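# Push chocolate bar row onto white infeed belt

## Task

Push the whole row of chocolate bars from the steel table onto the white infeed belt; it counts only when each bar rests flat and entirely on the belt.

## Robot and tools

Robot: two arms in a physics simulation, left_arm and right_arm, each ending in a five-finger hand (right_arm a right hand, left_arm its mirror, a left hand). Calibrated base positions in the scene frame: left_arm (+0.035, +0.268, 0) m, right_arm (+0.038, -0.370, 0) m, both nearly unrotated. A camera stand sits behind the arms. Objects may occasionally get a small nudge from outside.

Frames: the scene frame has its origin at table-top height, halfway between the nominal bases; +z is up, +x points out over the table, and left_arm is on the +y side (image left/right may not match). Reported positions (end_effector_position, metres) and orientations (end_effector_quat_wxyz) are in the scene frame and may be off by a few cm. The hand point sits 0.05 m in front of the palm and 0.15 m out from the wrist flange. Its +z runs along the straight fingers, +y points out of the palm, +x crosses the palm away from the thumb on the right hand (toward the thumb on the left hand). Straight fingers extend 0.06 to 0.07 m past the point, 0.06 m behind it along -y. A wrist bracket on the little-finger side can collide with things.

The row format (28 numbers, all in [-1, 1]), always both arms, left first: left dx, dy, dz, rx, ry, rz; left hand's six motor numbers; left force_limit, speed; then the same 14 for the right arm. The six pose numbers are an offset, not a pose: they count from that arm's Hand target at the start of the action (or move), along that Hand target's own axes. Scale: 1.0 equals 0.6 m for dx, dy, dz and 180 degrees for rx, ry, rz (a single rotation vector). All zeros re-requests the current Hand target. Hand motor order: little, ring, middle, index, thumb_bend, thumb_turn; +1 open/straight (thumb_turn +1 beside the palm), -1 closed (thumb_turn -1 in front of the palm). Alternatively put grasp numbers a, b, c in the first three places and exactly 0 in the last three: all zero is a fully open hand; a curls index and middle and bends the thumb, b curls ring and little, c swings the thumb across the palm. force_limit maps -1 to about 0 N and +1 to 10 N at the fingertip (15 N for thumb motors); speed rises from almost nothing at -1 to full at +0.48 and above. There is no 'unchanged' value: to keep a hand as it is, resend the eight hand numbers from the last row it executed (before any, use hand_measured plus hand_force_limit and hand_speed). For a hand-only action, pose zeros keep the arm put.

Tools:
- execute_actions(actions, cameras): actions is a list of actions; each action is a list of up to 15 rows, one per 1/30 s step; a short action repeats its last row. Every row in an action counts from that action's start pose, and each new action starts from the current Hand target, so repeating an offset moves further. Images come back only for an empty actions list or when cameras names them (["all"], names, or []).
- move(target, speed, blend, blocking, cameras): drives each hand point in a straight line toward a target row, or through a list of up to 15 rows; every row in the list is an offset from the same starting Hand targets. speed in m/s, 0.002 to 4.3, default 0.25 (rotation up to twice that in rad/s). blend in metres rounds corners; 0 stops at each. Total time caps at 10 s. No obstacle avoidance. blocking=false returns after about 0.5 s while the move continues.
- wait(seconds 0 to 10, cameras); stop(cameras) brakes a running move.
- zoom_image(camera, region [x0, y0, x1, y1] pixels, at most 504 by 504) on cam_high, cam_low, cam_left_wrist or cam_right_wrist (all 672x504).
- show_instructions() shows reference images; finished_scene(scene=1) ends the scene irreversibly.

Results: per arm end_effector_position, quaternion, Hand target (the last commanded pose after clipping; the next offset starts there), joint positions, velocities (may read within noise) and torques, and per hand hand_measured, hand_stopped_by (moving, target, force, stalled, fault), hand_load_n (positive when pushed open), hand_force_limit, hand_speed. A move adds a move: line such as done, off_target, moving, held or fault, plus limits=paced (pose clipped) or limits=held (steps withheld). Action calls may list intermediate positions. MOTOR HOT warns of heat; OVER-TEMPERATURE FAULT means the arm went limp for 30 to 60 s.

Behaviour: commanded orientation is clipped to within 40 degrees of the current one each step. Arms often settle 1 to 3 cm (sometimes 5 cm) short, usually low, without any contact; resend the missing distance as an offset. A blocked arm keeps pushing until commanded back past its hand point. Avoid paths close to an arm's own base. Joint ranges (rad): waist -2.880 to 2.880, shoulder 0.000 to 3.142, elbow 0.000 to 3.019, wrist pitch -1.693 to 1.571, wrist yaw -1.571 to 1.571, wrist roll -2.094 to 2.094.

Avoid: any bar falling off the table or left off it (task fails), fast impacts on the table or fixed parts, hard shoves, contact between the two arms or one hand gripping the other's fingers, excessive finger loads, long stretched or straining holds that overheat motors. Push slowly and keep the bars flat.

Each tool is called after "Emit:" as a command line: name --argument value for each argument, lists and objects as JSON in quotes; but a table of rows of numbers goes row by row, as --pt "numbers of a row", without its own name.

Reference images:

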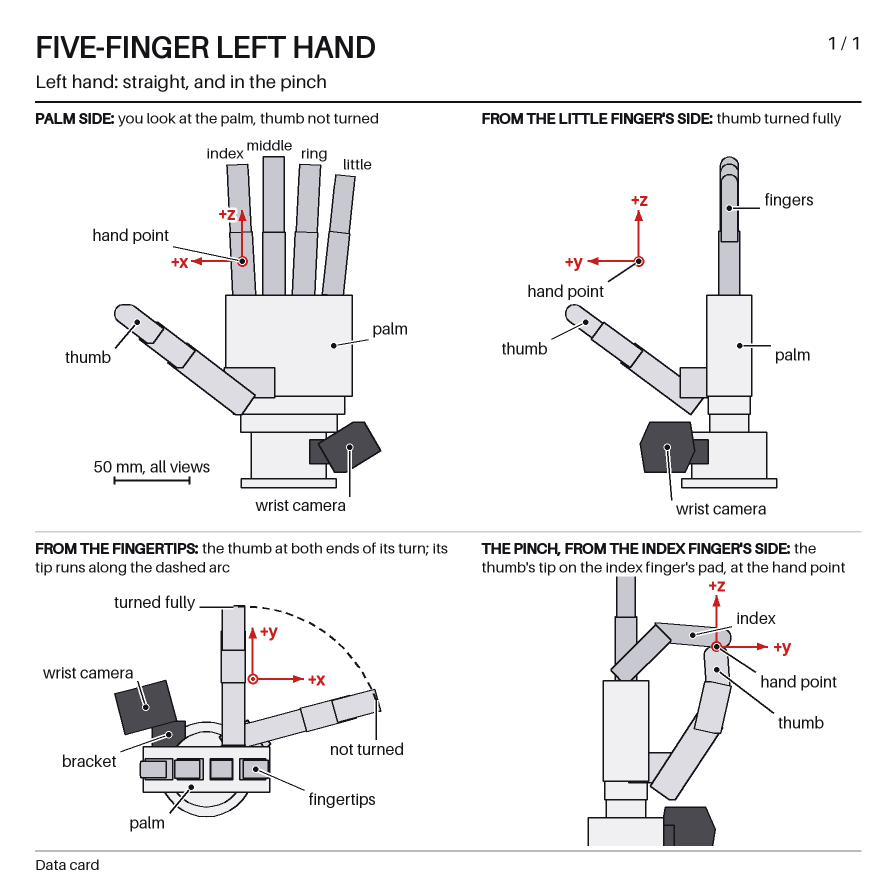

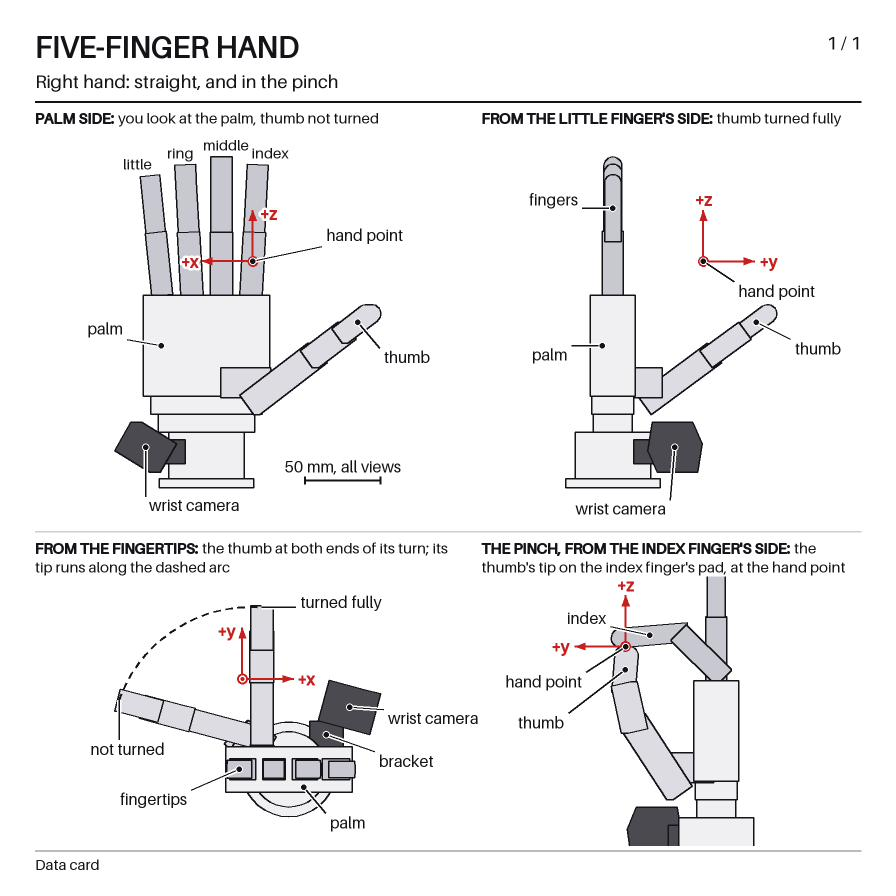

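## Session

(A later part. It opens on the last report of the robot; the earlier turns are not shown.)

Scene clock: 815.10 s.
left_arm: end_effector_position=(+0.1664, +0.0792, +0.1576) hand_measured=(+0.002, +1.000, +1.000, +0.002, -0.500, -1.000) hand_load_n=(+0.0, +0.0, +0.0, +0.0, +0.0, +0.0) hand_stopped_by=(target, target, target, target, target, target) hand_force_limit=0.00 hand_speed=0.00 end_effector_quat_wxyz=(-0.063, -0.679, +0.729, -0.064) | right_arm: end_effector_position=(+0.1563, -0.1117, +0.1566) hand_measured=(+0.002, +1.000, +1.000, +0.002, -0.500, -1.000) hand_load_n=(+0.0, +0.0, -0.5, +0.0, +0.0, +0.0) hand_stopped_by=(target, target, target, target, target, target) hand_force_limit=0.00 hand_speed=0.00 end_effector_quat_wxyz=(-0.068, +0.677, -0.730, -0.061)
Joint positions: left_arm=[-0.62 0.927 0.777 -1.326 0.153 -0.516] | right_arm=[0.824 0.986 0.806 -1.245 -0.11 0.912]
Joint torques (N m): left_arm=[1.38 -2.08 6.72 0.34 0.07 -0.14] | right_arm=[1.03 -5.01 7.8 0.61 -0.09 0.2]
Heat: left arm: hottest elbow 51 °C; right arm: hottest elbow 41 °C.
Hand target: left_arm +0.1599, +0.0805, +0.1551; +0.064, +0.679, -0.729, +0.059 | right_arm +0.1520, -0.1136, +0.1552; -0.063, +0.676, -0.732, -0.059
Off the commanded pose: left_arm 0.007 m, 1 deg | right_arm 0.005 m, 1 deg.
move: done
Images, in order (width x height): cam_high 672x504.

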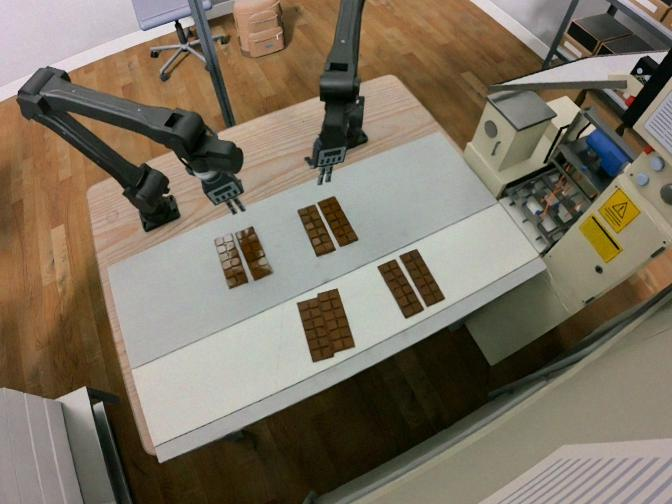

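Emit:
move --pt "-0.0075 0.0097 0.0748 0 0 0 0.001 1 1 0.001 -0.5 -1 0 0 0.0143 0 0.0718 0 0 0 0.001 1 1 0.001 -0.5 -1 0 0" --pt "0.0003 -0.2015 0.0643 0 0 0 0.001 1 1 0.001 -0.5 -1 0 0 -0.0062 -0.1942 0.0707 0 0 0 0.001 1 1 0.001 -0.5 -1 0 0" --speed '[0.06, 0.07]' --cameras '["cam_high"]'

Emit:
zoom_image --camera "cam_high" --region '[200, 140, 380, 300]'

Scene clock: 834.10 s.
left_arm: end_effector_position=(+0.2502, +0.0728, +0.1071) hand_measured=(+0.002, +1.000, +1.000, +0.002, -0.500, -1.000) hand_load_n=(+0.5, -0.5, -3.5, +0.0, +0.0, +0.0) hand_stopped_by=(target, target, target, target, target, target) hand_force_limit=0.00 hand_speed=0.00 end_effector_quat_wxyz=(-0.078, -0.681, +0.728, -0.033) | right_arm: end_effector_position=(+0.2444, -0.1210, +0.1076) hand_measured=(+0.002, +1.000, +1.000, +0.002, -0.500, -1.000) hand_load_n=(+0.0, -0.5, -3.5, +0.0, +0.0, +0.0) hand_stopped_by=(target, target, target, target, target, target) hand_force_limit=0.00 hand_speed=0.00 end_effector_quat_wxyz=(+0.039, -0.675, +0.733, +0.067)
Joint positions: left_arm=[-0.486 1.259 0.862 -1.17 0.17 -0.379] | right_arm=[0.594 1.259 0.867 -1.121 -0.145 0.686]
Joint torques (N m): left_arm=[3.08 -3.25 11.11 1.28 -0.15 0.05] | right_arm=[-0.56 -6.07 11.4 1.77 0.07 -0.06]
Heat: left arm: hottest elbow 47 °C; right arm: hottest elbow 40 °C.
Hand target: left_arm +0.2801, +0.0653, +0.1170; +0.064, +0.679, -0.729, +0.059 | right_arm +0.2691, -0.1120, +0.1138; -0.063, +0.676, -0.732, -0.059
Off the commanded pose: left_arm 0.032 m, 3 deg | right_arm 0.027 m, 3 deg.
move: off_target (left_arm, right_arm)
Images, in order (width x height): cam_high 672x504.

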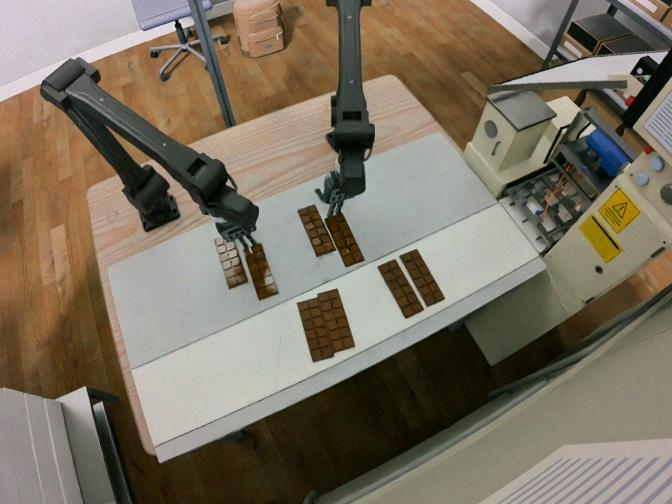

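Scaled by 2.800 from the camera's 672x504 image, which has a finer 960x720 frame.

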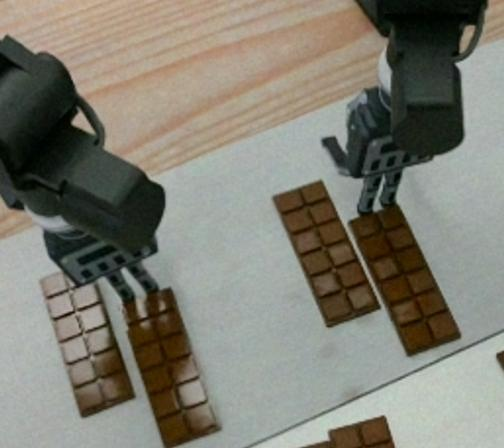

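Emit:
move --target '[-0.0177, -0.2292, -0.01, 0, 0, 0, 0.001, 1, 1, 0.001, -0.5, -1, 0, 0, -0.0048, -0.2353, -0.0005, 0, 0, 0, 0.001, 1, 1, 0.001, -0.5, -1, 0, 0]' --speed 0.07 --cameras '["cam_high"]'

Emit:
zoom_image --camera "cam_high" --region '[230, 200, 430, 370]'

Scene clock: 857.33 s.
left_arm: end_effector_position=(+0.3944, +0.0695, +0.1096) hand_measured=(+0.002, +1.000, +1.000, +0.002, -0.500, -1.000) hand_load_n=(+0.0, +0.0, -0.5, +0.0, +0.0, +0.0) hand_stopped_by=(target, target, target, target, target, target) hand_force_limit=0.00 hand_speed=0.00 end_effector_quat_wxyz=(-0.073, -0.681, +0.727, -0.043) | right_arm: end_effector_position=(+0.3898, -0.1228, +0.1079) hand_measured=(+0.002, +1.000, +1.000, +0.002, -0.500, -1.000) hand_load_n=(+0.5, -0.5, -2.0, +0.0, +0.0, +0.0) hand_stopped_by=(target, target, target, target, target, target) hand_force_limit=0.00 hand_speed=0.00 end_effector_quat_wxyz=(+0.050, -0.674, +0.734, +0.066)
Joint positions: left_arm=[-0.356 1.592 1.217 -1.191 0.169 -0.251] | right_arm=[0.407 1.576 1.194 -1.136 -0.157 0.501]
Joint torques (N m): left_arm=[2.96 -8.18 11.3 0.24 0.17 0.05] | right_arm=[-0.32 -11.93 11.79 0.81 -0.13 -0.07]
Heat: left arm: hottest elbow 48 °C; right arm: hottest elbow 40 °C.
Hand target: left_arm +0.4180, +0.0671, +0.1211; +0.064, +0.679, -0.729, +0.059 | right_arm +0.4099, -0.1205, +0.1143; -0.063, +0.676, -0.732, -0.059
Off the commanded pose: left_arm 0.026 m, 2 deg | right_arm 0.021 m, 2 deg.
move: off_target (left_arm, right_arm)
Images, in order (width x height): cam_high 672x504.

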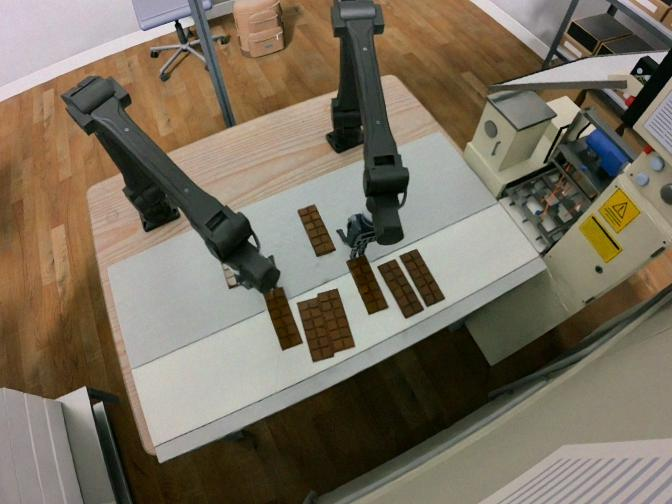

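Scaled by 2.520 from the camera's 672x504 image, which has a finer 960x720 frame.

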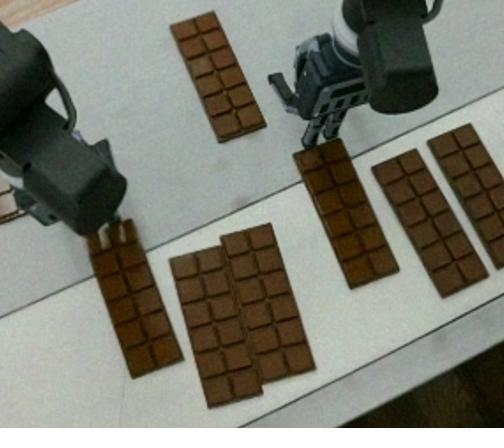

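Emit:
move --target '[-0.0258, -0.0693, -0.0063, 0, 0, 0, 0.001, 1, 1, 0.001, -0.5, -1, 0, 0, -0.003, -0.0968, -0.0005, 0, 0, 0, 0.001, 1, 1, 0.001, -0.5, -1, 0, 0]' --speed 0.06 --cameras '["cam_high"]'

Emit:
zoom_image --camera "cam_high" --region '[260, 220, 460, 390]'

Scene clock: 867.53 s.
left_arm: end_effector_position=(+0.4373, +0.0813, +0.1115) hand_measured=(+0.002, +1.000, +1.000, +0.002, -0.500, -1.000) hand_load_n=(+0.0, +0.0, -0.5, +0.0, +0.0, +0.0) hand_stopped_by=(target, target, target, target, target, target) hand_force_limit=0.00 hand_speed=0.00 end_effector_quat_wxyz=(-0.072, -0.681, +0.727, -0.043) | right_arm: end_effector_position=(+0.4464, -0.1247, +0.1082) hand_measured=(+0.002, +1.000, +1.000, +0.002, -0.500, -1.000) hand_load_n=(+0.0, -0.5, -1.5, +0.0, +0.0, +0.0) hand_stopped_by=(target, target, target, target, target, target) hand_force_limit=0.00 hand_speed=0.00 end_effector_quat_wxyz=(+0.048, -0.674, +0.734, +0.067)
Joint positions: left_arm=[-0.306 1.684 1.338 -1.228 0.169 -0.2] | right_arm=[0.358 1.707 1.36 -1.184 -0.161 0.452]
Joint torques (N m): left_arm=[2.84 -9.29 11.47 0.18 0.25 0.07] | right_arm=[-0.32 -14.15 12.15 0.83 -0.12 -0.07]
Heat: left arm: hottest elbow 48 °C; right arm: hottest elbow 41 °C.
Hand target: left_arm +0.4607, +0.0802, +0.1220; +0.064, +0.679, -0.729, +0.059 | right_arm +0.4680, -0.1236, +0.1149; -0.063, +0.675, -0.732, -0.059
Off the commanded pose: left_arm 0.026 m, 2 deg | right_arm 0.023 m, 2 deg.
move: off_target (left_arm, right_arm)
Images, in order (width x height): cam_high 672x504.

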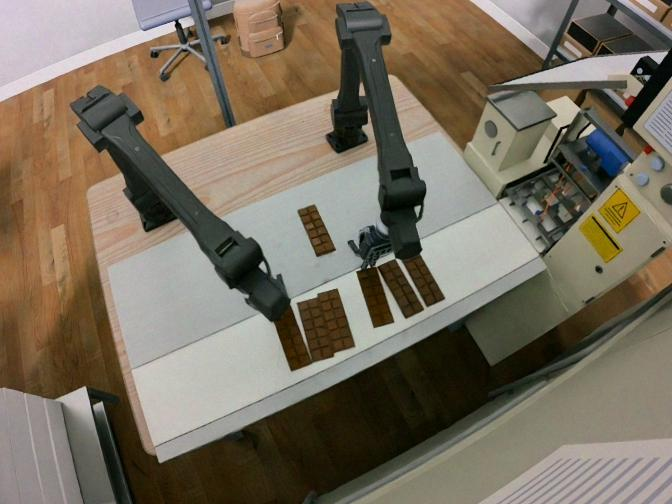

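Scaled by 2.520 from the camera's 672x504 image, which has a finer 960x720 frame.

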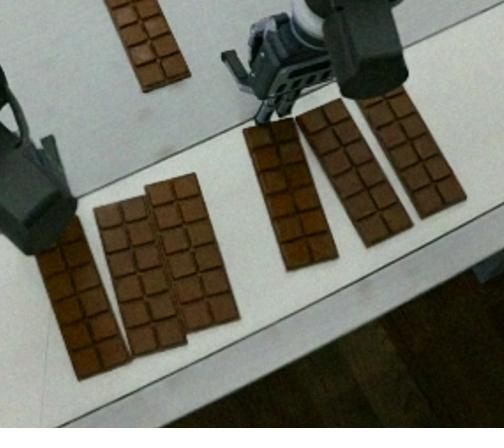

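Emit:
move --target '[0.0151, -0.0242, 0.0026, 0, 0, 0, 0.001, 1, 1, 0.001, -0.5, -1, 0, 0, 0.0013, -0.0135, 0, 0, 0, 0, 0.001, 1, 1, 0.001, -0.5, -1, 0, 0]' --speed 0.05 --cameras '["cam_high"]'

Emit:
zoom_image --camera "cam_high" --region '[260, 220, 460, 390]'

Scene clock: 889.73 s.
left_arm: end_effector_position=(+0.4531, +0.0771, +0.1118) hand_measured=(+0.002, +1.000, +1.000, +0.002, -0.500, -1.000) hand_load_n=(+0.0, +0.0, -1.0, +0.0, +0.0, +0.5) hand_stopped_by=(target, target, target, target, target, target) hand_force_limit=0.00 hand_speed=0.00 end_effector_quat_wxyz=(-0.072, -0.681, +0.728, -0.044) | right_arm: end_effector_position=(+0.4549, -0.1253, +0.1080) hand_measured=(+0.002, +1.000, +1.000, +0.002, -0.500, -1.000) hand_load_n=(+0.0, -0.5, -2.0, +0.0, +0.0, +0.0) hand_stopped_by=(target, target, target, target, target, target) hand_force_limit=0.00 hand_speed=0.00 end_effector_quat_wxyz=(+0.049, -0.675, +0.734, +0.067)
Joint positions: left_arm=[-0.306 1.722 1.39 -1.239 0.169 -0.2] | right_arm=[0.351 1.725 1.385 -1.19 -0.161 0.444]
Joint torques (N m): left_arm=[1.96 -9.7 11.49 0.24 0.26 -0.06] | right_arm=[-0.44 -14.39 12.08 0.7 -0.14 -0.07]
Heat: left arm: hottest elbow 49 °C; right arm: hottest elbow 40 °C.
Hand target: left_arm +0.4745, +0.0700, +0.1220; +0.064, +0.679, -0.729, +0.059 | right_arm +0.4759, -0.1250, +0.1146; -0.063, +0.676, -0.732, -0.059
Off the commanded pose: left_arm 0.025 m, 2 deg | right_arm 0.022 m, 2 deg.
move: off_target (left_arm, right_arm)
Images, in order (width x height): cam_high 672x504.

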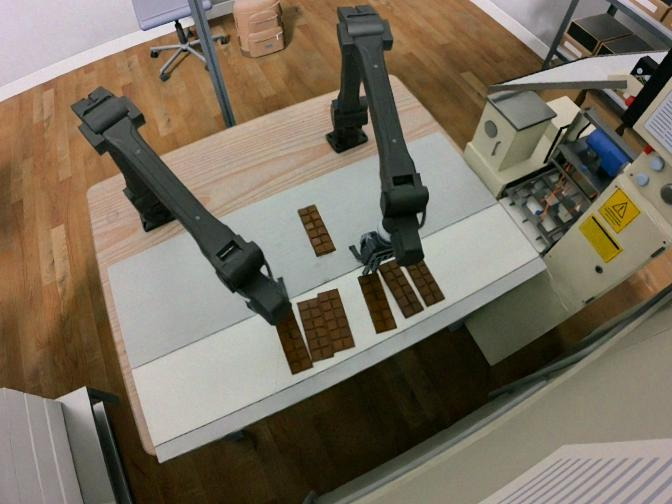

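Scaled by 2.520 from the camera's 672x504 image, which has a finer 960x720 frame.

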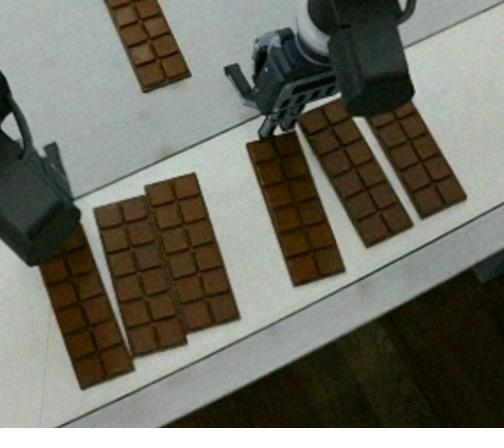

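Emit:
move --pt "0.0047 0.0665 0.0009 0 0 0 0.001 1 1 0.001 -0.5 -1 0 0 0.0043 0.0748 -0.0092 0 0 0 0.001 1 1 0.001 -0.5 -1 0 0" --pt "0.0232 0.0833 -0.0974 0 0 0 0.001 1 1 0.001 -0.5 -1 0 0 0.007 0.0983 -0.1025 0 0 0 0.001 1 1 0.001 -0.5 -1 0 0" --pt "0.1428 -0.1438 -0.0512 0 0 0 0.001 1 0.001 0.001 -0.5 -1 0 0 0.11 0.5385 -0.0868 0 0 0 0.001 1 1 0.001 -0.5 -1 0 0" --speed '[0.06, 0.12, 0.2]' --blend '[0.005, 0.02, 0]' --cameras '["cam_high"]'

Emit:
zoom_image --camera "cam_high" --region '[280, 230, 460, 380]'

Emit:
zoom_image --camera "cam_high" --region '[190, 160, 350, 290]'

Scene clock: 927.90 s.
left_arm: end_effector_position=(+0.5410, -0.0036, +0.1580) hand_measured=(+0.002, +1.000, +0.002, +0.002, -0.500, -1.000) hand_load_n=(+0.0, +0.0, +0.0, +0.0, +0.0, +0.0) hand_stopped_by=(target, target, target, target, target, target) hand_force_limit=0.00 hand_speed=0.00 end_effector_quat_wxyz=(-0.071, -0.680, +0.728, -0.046) | right_arm: end_effector_position=(+0.1521, -0.1716, +0.1567) hand_measured=(+0.002, +1.000, +1.000, +0.002, -0.500, -1.000) hand_load_n=(+0.0, +0.0, +0.0, +0.0, +0.0, -0.5) hand_stopped_by=(target, target, target, target, target, target) hand_force_limit=0.00 hand_speed=0.00 end_effector_quat_wxyz=(-0.068, +0.677, -0.730, -0.060)
Joint positions: left_arm=[-0.395 1.975 1.882 -1.458 0.169 -0.289] | right_arm=[0.648 0.852 0.736 -1.329 -0.132 0.738]
Joint torques (N m): left_arm=[1.38 -13.33 12.03 0.2 0.11 -0.15] | right_arm=[1.08 -2.9 7.92 0.57 -0.11 0.2]
Heat: left arm: hottest elbow 51 °C; right arm: hottest elbow 42 °C.
Hand target: left_arm +0.5551, -0.0149, +0.1671; +0.064, +0.679, -0.729, +0.059 | right_arm +0.1481, -0.1727, +0.1553; -0.063, +0.675, -0.732, -0.059
Off the commanded pose: left_arm 0.020 m, 2 deg | right_arm 0.005 m, 1 deg.
move: off_target (left_arm); target 3's new numbers were sent with left_arm's hand 0.020 m and 2 deg from that target
Images, in order (width x height): cam_high 672x504.

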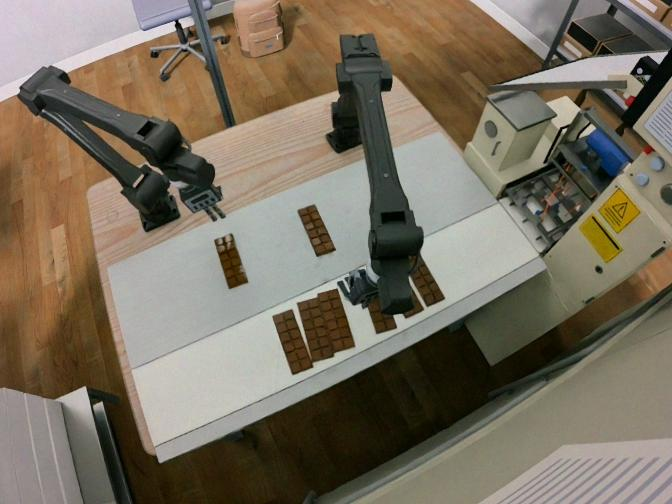

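Scaled by 2.800 from the camera's 672x504 image, which has a finer 960x720 frame.

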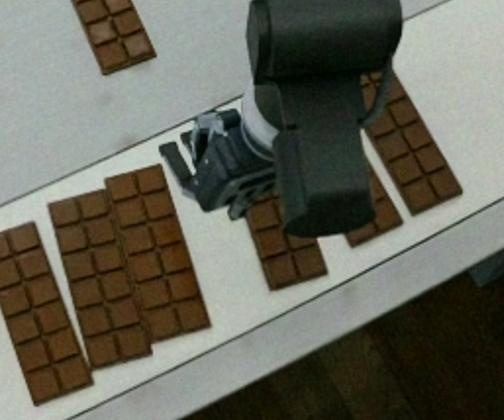

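Scaled by 3.150 from the camera's 672x504 image, which has a finer 960x720 frame.

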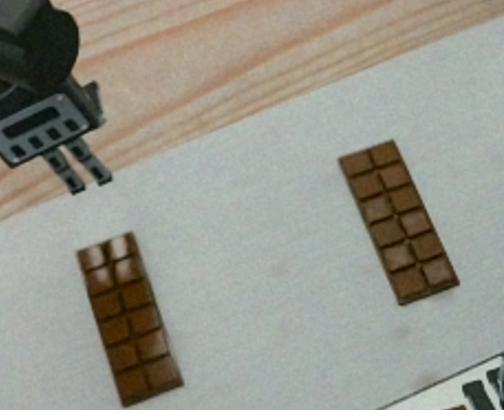

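Emit:
move --pt "0.0218 -0.0217 0.0037 0 0 0 0.001 1 0.001 0.001 -0.5 -1 0 0 0.0192 -0.0006 0.071 0 0 0 0.001 1 1 0.001 -0.5 -1 0 0" --pt "0.0218 -0.0217 0.0037 0 0 0 0.001 1 0.001 0.001 -0.5 -1 0 0 -0.0093 -0.2105 0.0713 0 0 0 0.001 1 1 0.001 -0.5 -1 0 0" --speed '[0.06, 0.07]' --cameras '["cam_high"]'

Emit:
zoom_image --camera "cam_high" --region '[320, 250, 440, 350]'

Emit:
zoom_image --camera "cam_high" --region '[190, 190, 310, 340]'

Scene clock: 942.97 s.
left_arm: end_effector_position=(+0.5537, -0.0173, +0.1592) hand_measured=(+0.002, +1.000, +0.002, +0.002, -0.500, -1.000) hand_load_n=(+0.0, +0.0, +0.0, +0.0, +0.0, +0.0) hand_stopped_by=(target, target, target, target, target, target) hand_force_limit=0.00 hand_speed=0.00 end_effector_quat_wxyz=(-0.071, -0.680, +0.728, -0.047) | right_arm: end_effector_position=(+0.2486, -0.1765, +0.1075) hand_measured=(+0.002, +1.000, +1.000, +0.002, -0.500, -1.000) hand_load_n=(+0.0, -0.5, -4.0, +0.0, +0.0, +0.0) hand_stopped_by=(target, target, target, target, target, target) hand_force_limit=0.00 hand_speed=0.00 end_effector_quat_wxyz=(+0.037, -0.674, +0.734, +0.071)
Joint positions: left_arm=[-0.408 2.023 1.961 -1.485 0.169 -0.302] | right_arm=[0.43 1.201 0.818 -1.159 -0.158 0.523]
Joint torques (N m): left_arm=[1.49 -13.92 12.15 0.14 0.08 -0.15] | right_arm=[-0.44 -5.19 11.38 1.85 0 -0.08]
Heat: left arm: hottest elbow 50 °C; right arm: hottest elbow 41 °C.
Hand target: left_arm +0.5672, -0.0292, +0.1673; +0.064, +0.679, -0.729, +0.059 | right_arm +0.2749, -0.1701, +0.1138; -0.063, +0.676, -0.732, -0.059
Off the commanded pose: left_arm 0.020 m, 2 deg | right_arm 0.028 m, 3 deg.
move: off_target (left_arm, right_arm)
Images, in order (width x height): cam_high 672x504.

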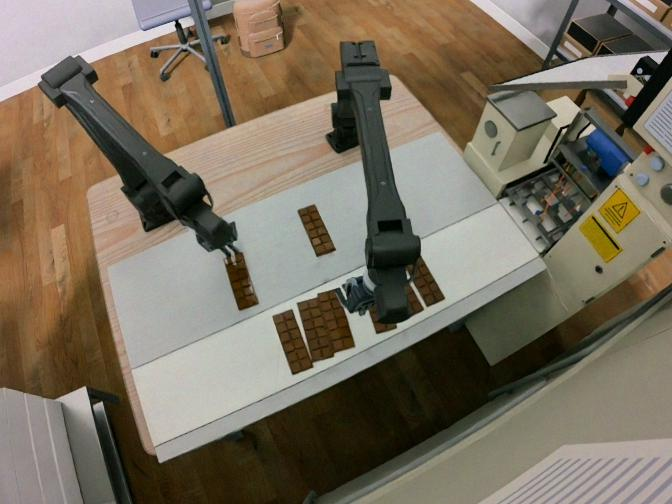

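Scaled by 4.200 from the camera's 672x504 image, which has a finer 960x720 frame.

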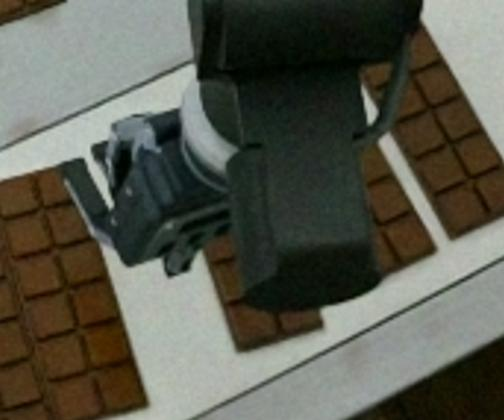

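Scaled by 3.360 from the camera's 672x504 image, which has a finer 960x720 frame.

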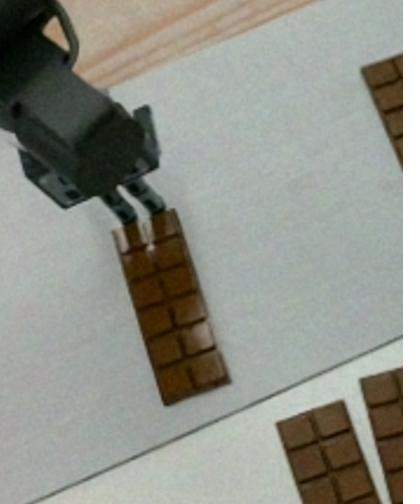

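Emit:
move --target '[0.0145, 0, 0.082, 0, 0, 0, 0.001, 1, 0.001, 0.001, -0.5, -1, 0, 0, -0.001, -0.2275, -0.0013, 0, 0, 0, 0.001, 1, 1, 0.001, -0.5, -1, 0, 0]' --speed 0.07 --cameras '["cam_high"]'

Emit:
zoom_image --camera "cam_high" --region '[320, 250, 440, 350]'

Emit:
zoom_image --camera "cam_high" --region '[190, 240, 340, 400]'

Scene clock: 953.47 s.
left_arm: end_effector_position=(+0.5693, -0.0404, +0.1388) hand_measured=(+0.002, +1.000, +0.002, +0.002, -0.500, -1.000) hand_load_n=(+0.0, +0.0, +0.0, +0.0, +0.0, +0.0) hand_stopped_by=(target, target, target, target, target, target) hand_force_limit=0.00 hand_speed=0.00 end_effector_quat_wxyz=(-0.059, -0.678, +0.729, -0.072) | right_arm: end_effector_position=(+0.3904, -0.1813, +0.1077) hand_measured=(+0.002, +1.000, +1.000, +0.002, -0.500, -1.000) hand_load_n=(+0.0, -1.0, -1.5, +0.0, +0.0, +0.0) hand_stopped_by=(target, target, target, target, target, target) hand_force_limit=0.00 hand_speed=0.00 end_effector_quat_wxyz=(+0.050, -0.674, +0.734, +0.067)
Joint positions: left_arm=[-0.433 2.053 1.961 -1.396 0.166 -0.327] | right_arm=[0.281 1.533 1.143 -1.15 -0.164 0.375]
Joint torques (N m): left_arm=[1.44 -14.33 6.82 0.87 0.08 -0.14] | right_arm=[-0.26 -11.05 11.78 0.77 -0.18 -0.08]
Heat: left arm: hottest elbow 50 °C; right arm: hottest elbow 41 °C.
Hand target: left_arm +0.5660, -0.0461, +0.1203; +0.064, +0.679, -0.729, +0.059 | right_arm +0.4110, -0.1805, +0.1145; -0.063, +0.676, -0.732, -0.059
Off the commanded pose: left_arm 0.020 m, 2 deg | right_arm 0.022 m, 2 deg.
move: off_target (left_arm, right_arm)
Images, in order (width x height): cam_high 672x504.

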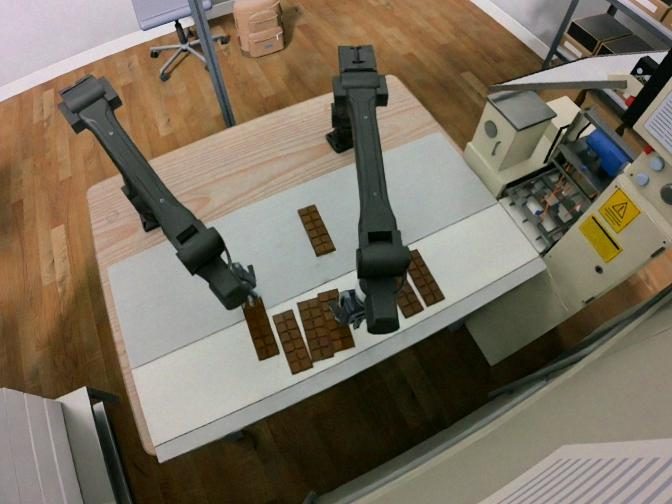

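Scaled by 4.200 from the camera's 672x504 image, which has a finer 960x720 frame.

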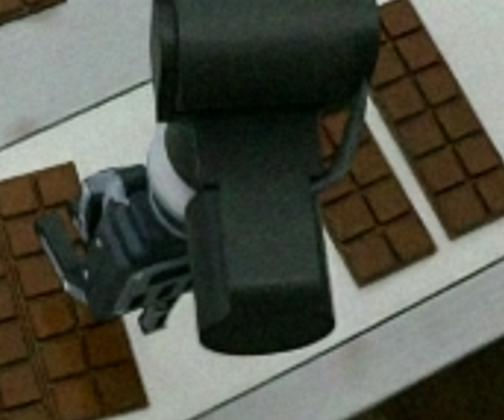

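Scaled by 3.150 from the camera's 672x504 image, which has a finer 960x720 frame.

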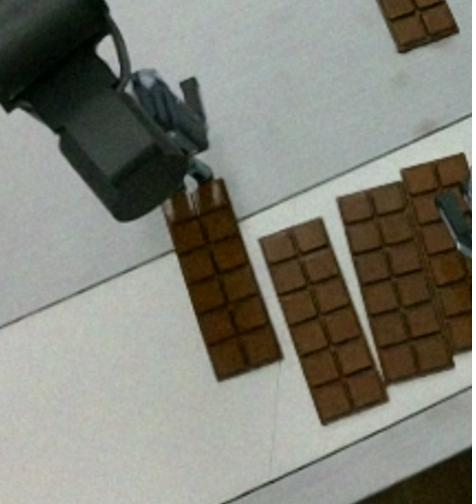

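Emit:
move --target '[-0.053, 0.0145, -0.0595, 0, 0, 0, 0.001, 1, 0.001, 0.001, -0.5, -1, 0, 0, -0.0037, -0.0967, -0.0003, 0, 0, 0, 0.001, 1, 1, 0.001, -0.5, -1, 0, 0]' --speed 0.06 --cameras '["cam_high"]'

Emit:
zoom_image --camera "cam_high" --region '[320, 250, 440, 350]'

Emit:
zoom_image --camera "cam_high" --region '[200, 260, 350, 420]'

Scene clock: 965.80 s.
left_arm: end_effector_position=(+0.5631, -0.0152, +0.1414) hand_measured=(+0.002, +1.000, +0.002, +0.002, -0.500, -1.000) hand_load_n=(+0.0, +0.0, +0.0, +0.5, +0.0, +0.0) hand_stopped_by=(target, target, target, target, target, target) hand_force_limit=0.00 hand_speed=0.00 end_effector_quat_wxyz=(-0.065, -0.681, +0.727, -0.057) | right_arm: end_effector_position=(+0.4476, -0.1826, +0.1077) hand_measured=(+0.002, +1.000, +1.000, +0.002, -0.500, -1.000) hand_load_n=(+0.0, -0.5, -2.0, +0.0, +0.0, +0.0) hand_stopped_by=(target, target, target, target, target, target) hand_force_limit=0.00 hand_speed=0.00 end_effector_quat_wxyz=(+0.048, -0.674, +0.734, +0.068)
Joint positions: left_arm=[-0.4 2.032 1.932 -1.425 0.166 -0.298] | right_arm=[0.245 1.671 1.312 -1.19 -0.166 0.338]
Joint torques (N m): left_arm=[2.61 -17.26 6.72 0.16 0.19 0.03] | right_arm=[-0.15 -13.86 12.01 0.75 -0.18 -0.07]
Heat: left arm: hottest elbow 48 °C; right arm: hottest elbow 40 °C.
Hand target: left_arm +0.5599, -0.0082, +0.1498; +0.064, +0.679, -0.729, +0.059 | right_arm +0.4690, -0.1831, +0.1149; -0.063, +0.676, -0.732, -0.059
Off the commanded pose: left_arm 0.012 m, 0 deg | right_arm 0.023 m, 2 deg.
move: off_target (left_arm, right_arm)
Images, in order (width x height): cam_high 672x504.

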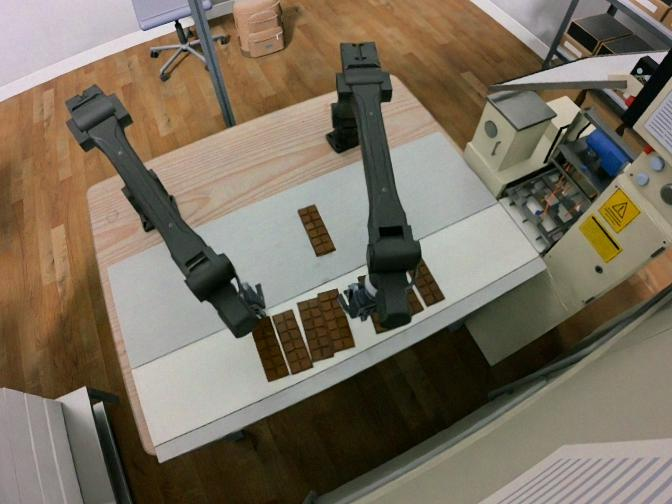

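Scaled by 4.200 from the camera's 672x504 image, which has a finer 960x720 frame.

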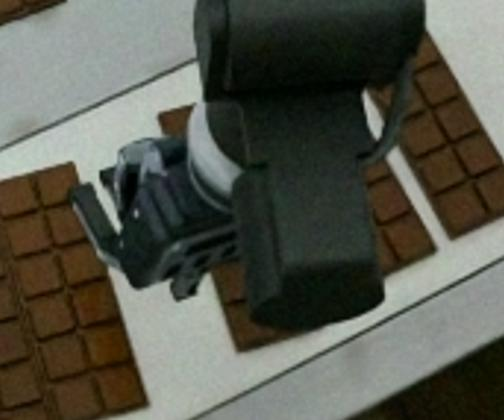

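Scaled by 3.150 from the camera's 672x504 image, which has a finer 960x720 frame.

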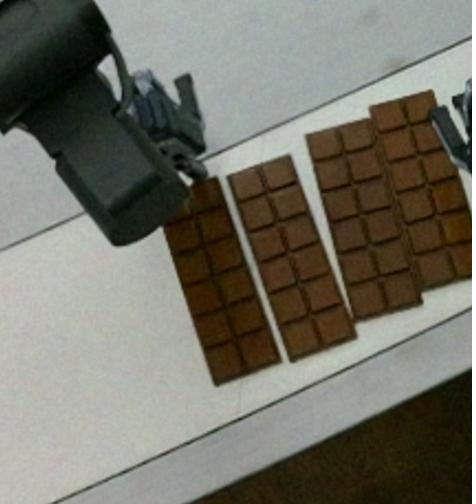

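Emit:
move --target '[-0.013, 0, 0.0738, 0, 0, 0, 0.001, 1, 0.001, 0.001, -0.5, -1, 0, 0, 0.0002, -0.0135, 0, 0, 0, 0, 0.001, 1, 1, 0.001, -0.5, -1, 0, 0]' --speed 0.05 --cameras '["cam_high"]'

Emit:
zoom_image --camera "cam_high" --region '[320, 250, 440, 350]'

Emit:
zoom_image --camera "cam_high" --region '[200, 260, 350, 420]'

Scene clock: 976.27 s.
left_arm: end_effector_position=(+0.5594, -0.0135, +0.1082) hand_measured=(+0.002, +1.000, +0.002, +0.002, -0.500, -1.000) hand_load_n=(+0.0, +0.0, +0.0, +0.5, +0.0, +0.0) hand_stopped_by=(target, target, target, target, target, target) hand_force_limit=0.00 hand_speed=0.00 end_effector_quat_wxyz=(-0.064, -0.681, +0.728, -0.059) | right_arm: end_effector_position=(+0.4563, -0.1827, +0.1078) hand_measured=(+0.002, +1.000, +1.000, +0.002, -0.500, -1.000) hand_load_n=(+0.0, -0.5, -1.5, +0.5, +0.0, +0.0) hand_stopped_by=(target, target, target, target, target, target) hand_force_limit=0.00 hand_speed=0.00 end_effector_quat_wxyz=(+0.049, -0.674, +0.734, +0.068)
Joint positions: left_arm=[-0.4 2.032 1.844 -1.334 0.166 -0.297] | right_arm=[0.24 1.691 1.337 -1.196 -0.166 0.332]
Joint torques (N m): left_arm=[2.55 -15.79 6.58 0.8 0.19 0.06] | right_arm=[-0.38 -14.04 12.01 0.69 -0.19 -0.06]
Heat: left arm: hottest elbow 46 °C; right arm: hottest elbow 41 °C.
Hand target: left_arm +0.5599, -0.0081, +0.1050; +0.064, +0.679, -0.729, +0.059 | right_arm +0.4771, -0.1838, +0.1149; -0.063, +0.676, -0.732, -0.059
Off the commanded pose: left_arm 0.006 m, 0 deg | right_arm 0.022 m, 2 deg.
move: off_target (right_arm)
Images, in order (width x height): cam_high 672x504.

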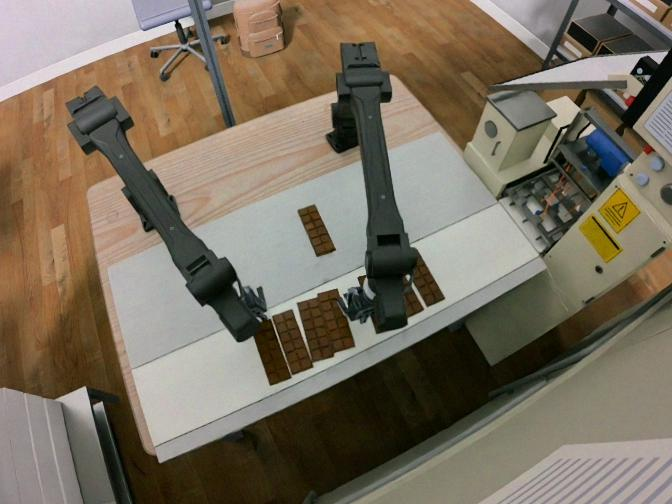

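Scaled by 4.200 from the camera's 672x504 image, which has a finer 960x720 frame.

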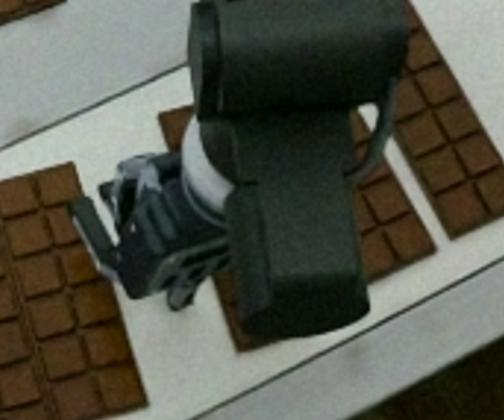

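Scaled by 3.150 from the camera's 672x504 image, which has a finer 960x720 frame.

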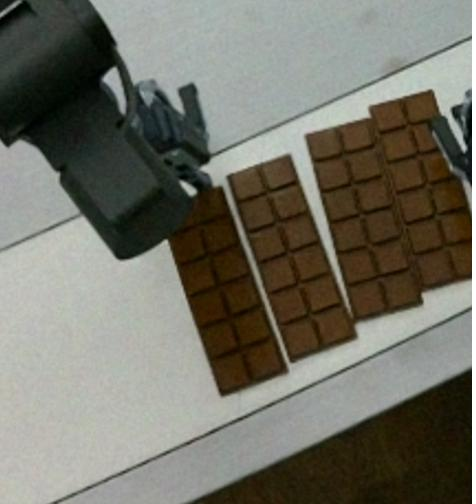

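Emit:
move --pt "-0.0327 0.0023 -0.0058 0 0 0 0.001 1 0.001 0.001 -0.5 -1 0 0 0.0043 0.0748 -0.0092 0 0 0 0.001 1 1 0.001 -0.5 -1 0 0" --pt "-0.0327 0.0023 -0.0058 0 0 0 0.001 1 0.001 0.001 -0.5 -1 0 0 0.007 0.0983 -0.1025 0 0 0 0.001 1 1 0.001 -0.5 -1 0 0" --pt "-0.0327 0.0023 -0.0058 0 0 0 0.001 1 0.001 0.001 -0.5 -1 0 0 0.1137 0.3688 -0.1633 0 0 0 0.001 1 1 0.001 -0.5 -1 0 0" --speed '[0.05, 0.12, 0.2]' --blend '[0.005, 0.02, 0]' --cameras '["cam_high"]'

Emit:
zoom_image --camera "cam_high" --region '[320, 250, 440, 350]'

Emit:
zoom_image --camera "cam_high" --region '[220, 260, 370, 420]'

Scene clock: 999.10 s.
left_arm: end_effector_position=(+0.5587, -0.0006, +0.1038) hand_measured=(+0.002, +1.000, +0.002, +0.002, -0.500, -1.000) hand_load_n=(+0.0, +0.0, +0.0, +0.0, +0.0, +0.0) hand_stopped_by=(target, target, target, target, target, target) hand_force_limit=0.00 hand_speed=0.00 end_effector_quat_wxyz=(-0.068, -0.677, +0.731, -0.058) | right_arm: end_effector_position=(+0.2531, -0.2466, +0.2009) hand_measured=(+0.002, +1.000, +1.000, +0.002, -0.500, -1.000) hand_load_n=(+0.0, +0.0, +0.0, +0.0, +0.0, +0.0) hand_stopped_by=(target, target, target, target, target, target) hand_force_limit=0.00 hand_speed=0.00 end_effector_quat_wxyz=(+0.066, -0.674, +0.733, +0.057)
Joint positions: left_arm=[-0.38 2.027 1.822 -1.326 0.174 -0.267] | right_arm=[0.196 1.043 0.962 -1.434 -0.166 0.29]
Joint torques (N m): left_arm=[3.31 -16.44 6.16 0.73 -0.05 0.06] | right_arm=[-0.09 -5.66 7.87 0.42 -0.27 -0.06]
Heat: left arm: hottest elbow 45 °C; right arm: hottest elbow 41 °C.
Hand target: left_arm +0.5599, +0.0119, +0.1048; +0.064, +0.679, -0.729, +0.059 | right_arm +0.2499, -0.2499, +0.2001; -0.063, +0.676, -0.732, -0.059
Off the commanded pose: left_arm 0.013 m, 1 deg | right_arm 0.005 m, 1 deg.
move: off_target (left_arm)
Images, in order (width x height): cam_high 672x504.

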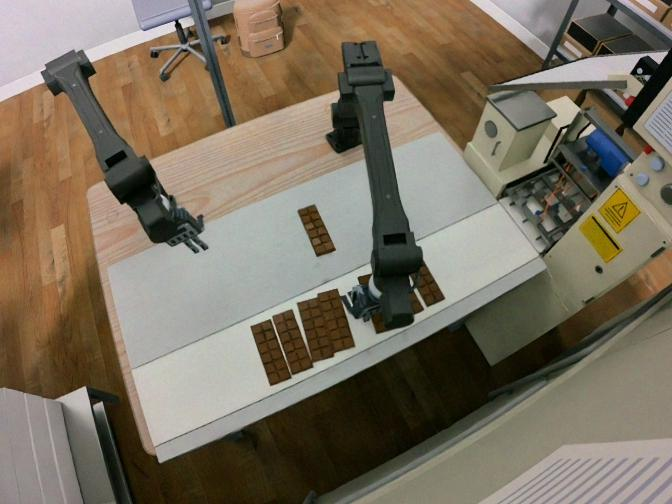

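Scaled by 4.200 from the camera's 672x504 image, which has a finer 960x720 frame.

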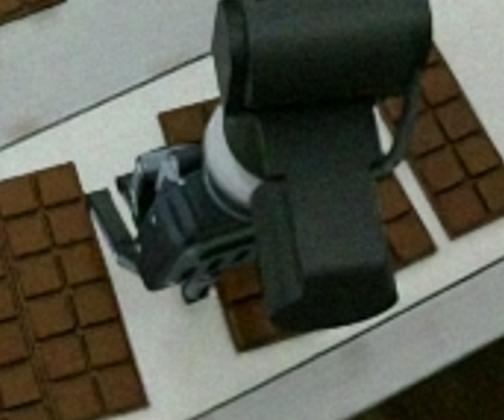

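Scaled by 3.150 from the camera's 672x504 image, which has a finer 960x720 frame.

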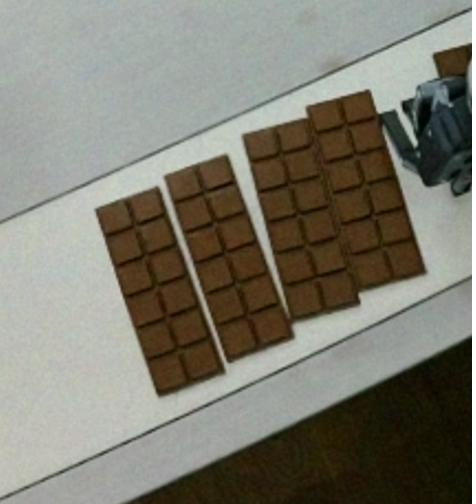

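Emit:
move --target '[-0.0325, 0.0025, -0.0125, 0, 0, 0, 0.001, 1, 0.001, 0.001, -0.5, -1, 0, 0, 0, 0, 0, 0, 0, 0, 0.001, 1, 1, 0.001, -0.5, -1, 0, 0]' --speed 0.04 --cameras '["cam_high"]'

Emit:
zoom_image --camera "cam_high" --region '[320, 240, 440, 350]'

Scene clock: 1004.93 s.
left_arm: end_effector_position=(+0.5606, +0.0218, +0.1040) hand_measured=(+0.002, +1.000, +0.002, +0.002, -0.500, -1.000) hand_load_n=(+0.0, +0.0, +0.0, +0.0, +0.0, +0.0) hand_stopped_by=(target, target, target, target, target, target) hand_force_limit=0.00 hand_speed=0.00 end_effector_quat_wxyz=(-0.068, -0.679, +0.729, -0.057) | right_arm: end_effector_position=(+0.2530, -0.2466, +0.2009) hand_measured=(+0.002, +1.000, +1.000, +0.002, -0.500, -1.000) hand_load_n=(+0.0, +0.0, +0.0, +0.0, +0.0, +0.0) hand_stopped_by=(target, target, target, target, target, target) hand_force_limit=0.00 hand_speed=0.00 end_effector_quat_wxyz=(+0.066, -0.675, +0.733, +0.057)
Joint positions: left_arm=[-0.345 2.013 1.801 -1.326 0.175 -0.236] | right_arm=[0.196 1.043 0.962 -1.434 -0.166 0.289]
Joint torques (N m): left_arm=[3.08 -16.62 6.26 0.49 -0.03 0.07] | right_arm=[-0.15 -5.6 7.86 0.42 -0.27 -0.06]
Heat: left arm: hottest elbow 45 °C; right arm: hottest elbow 41 °C.
Hand target: left_arm +0.5597, +0.0324, +0.1088; +0.064, +0.679, -0.729, +0.059 | right_arm +0.2499, -0.2499, +0.2001; -0.063, +0.676, -0.732, -0.059
Off the commanded pose: left_arm 0.012 m, 1 deg | right_arm 0.005 m, 1 deg.
move: off_target (left_arm)
Images, in order (width x height): cam_high 672x504.

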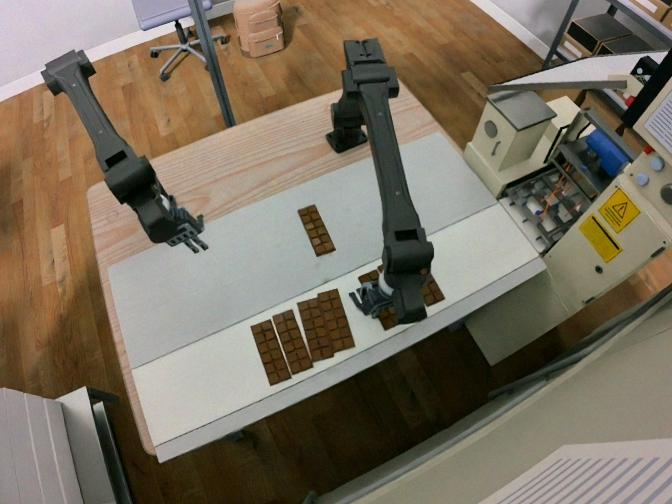

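Scaled by 4.200 from the camera's 672x504 image, which has a finer 960x720 frame.

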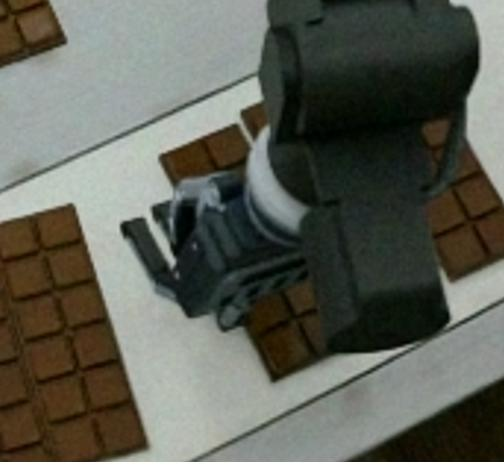

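Emit:
move --pt "0.041 -0.003 0.0072 0 0 0 0.001 1 0.001 0.001 -0.5 -1 0 0 0 0 0 0 0 0 0.001 1 1 0.001 -0.5 -1 0 0" --pt "0.061 0.0137 -0.0993 0 0 0 0.001 1 0.001 0.001 -0.5 -1 0 0 0 0 0 0 0 0 0.001 1 1 0.001 -0.5 -1 0 0" --pt "0.0905 0.6707 -0.0617 0 0 0 0.001 1 1 0.001 -0.5 -1 0 0 0 0 0 0 0 0 0.001 1 1 0.001 -0.5 -1 0 0" --speed '[0.05, 0.12, 0.25]' --blend '[0.005, 0.02, 0]' --cameras '["cam_high"]'

Emit:
zoom_image --camera "cam_high" --region '[300, 230, 460, 370]'

Emit:
zoom_image --camera "cam_high" --region '[270, 160, 370, 270]'

Scene clock: 1021.73 s.
left_arm: end_effector_position=(+0.1616, +0.0111, +0.1576) hand_measured=(+0.002, +1.000, +1.000, +0.002, -0.500, -1.000) hand_load_n=(+0.0, +0.0, +0.0, +0.0, +0.0, +0.0) hand_stopped_by=(target, target, target, target, target, target) hand_force_limit=0.00 hand_speed=0.00 end_effector_quat_wxyz=(-0.064, -0.679, +0.729, -0.064) | right_arm: end_effector_position=(+0.2530, -0.2466, +0.2009) hand_measured=(+0.002, +1.000, +1.000, +0.002, -0.500, -1.000) hand_load_n=(+0.0, +0.0, +0.0, +0.0, +0.0, +0.0) hand_stopped_by=(target, target, target, target, target, target) hand_force_limit=0.00 hand_speed=0.00 end_effector_quat_wxyz=(+0.066, -0.675, +0.733, +0.057)
Joint positions: left_arm=[-0.839 1.044 0.846 -1.248 0.131 -0.737] | right_arm=[0.196 1.043 0.962 -1.434 -0.166 0.289]
Joint torques (N m): left_arm=[1.32 -3.49 6.64 0.43 0.07 -0.15] | right_arm=[-0.15 -5.66 7.87 0.42 -0.27 -0.06]
Heat: left arm: hottest elbow 43 °C; right arm: hottest elbow 40 °C.
Hand target: left_arm +0.1551, +0.0136, +0.1550; +0.064, +0.679, -0.729, +0.059 | right_arm +0.2499, -0.2499, +0.2001; -0.063, +0.676, -0.732, -0.059
Off the commanded pose: left_arm 0.007 m, 1 deg | right_arm 0.005 m, 1 deg.
move: done
Images, in order (width x height): cam_high 672x504.

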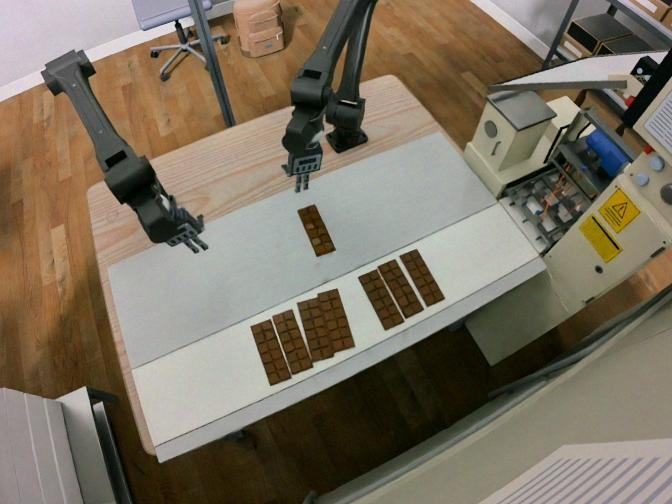

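Scaled by 3.150 from the camera's 672x504 image, which has a finer 960x720 frame.

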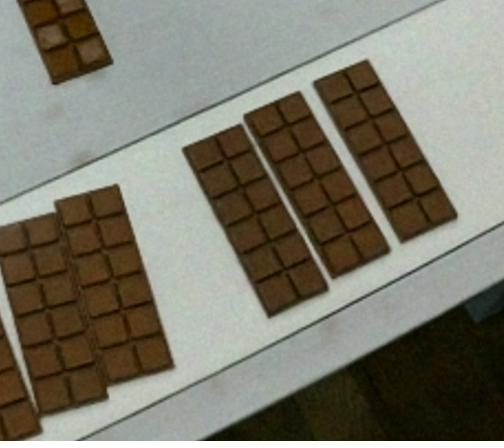

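Scaled by 4.582 from the camera's 672x504 image, which has a finer 960x720 frame.

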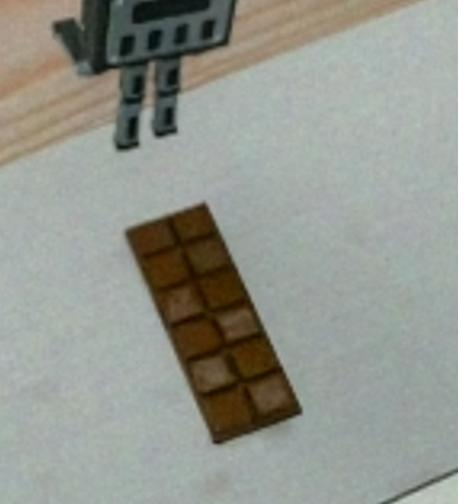

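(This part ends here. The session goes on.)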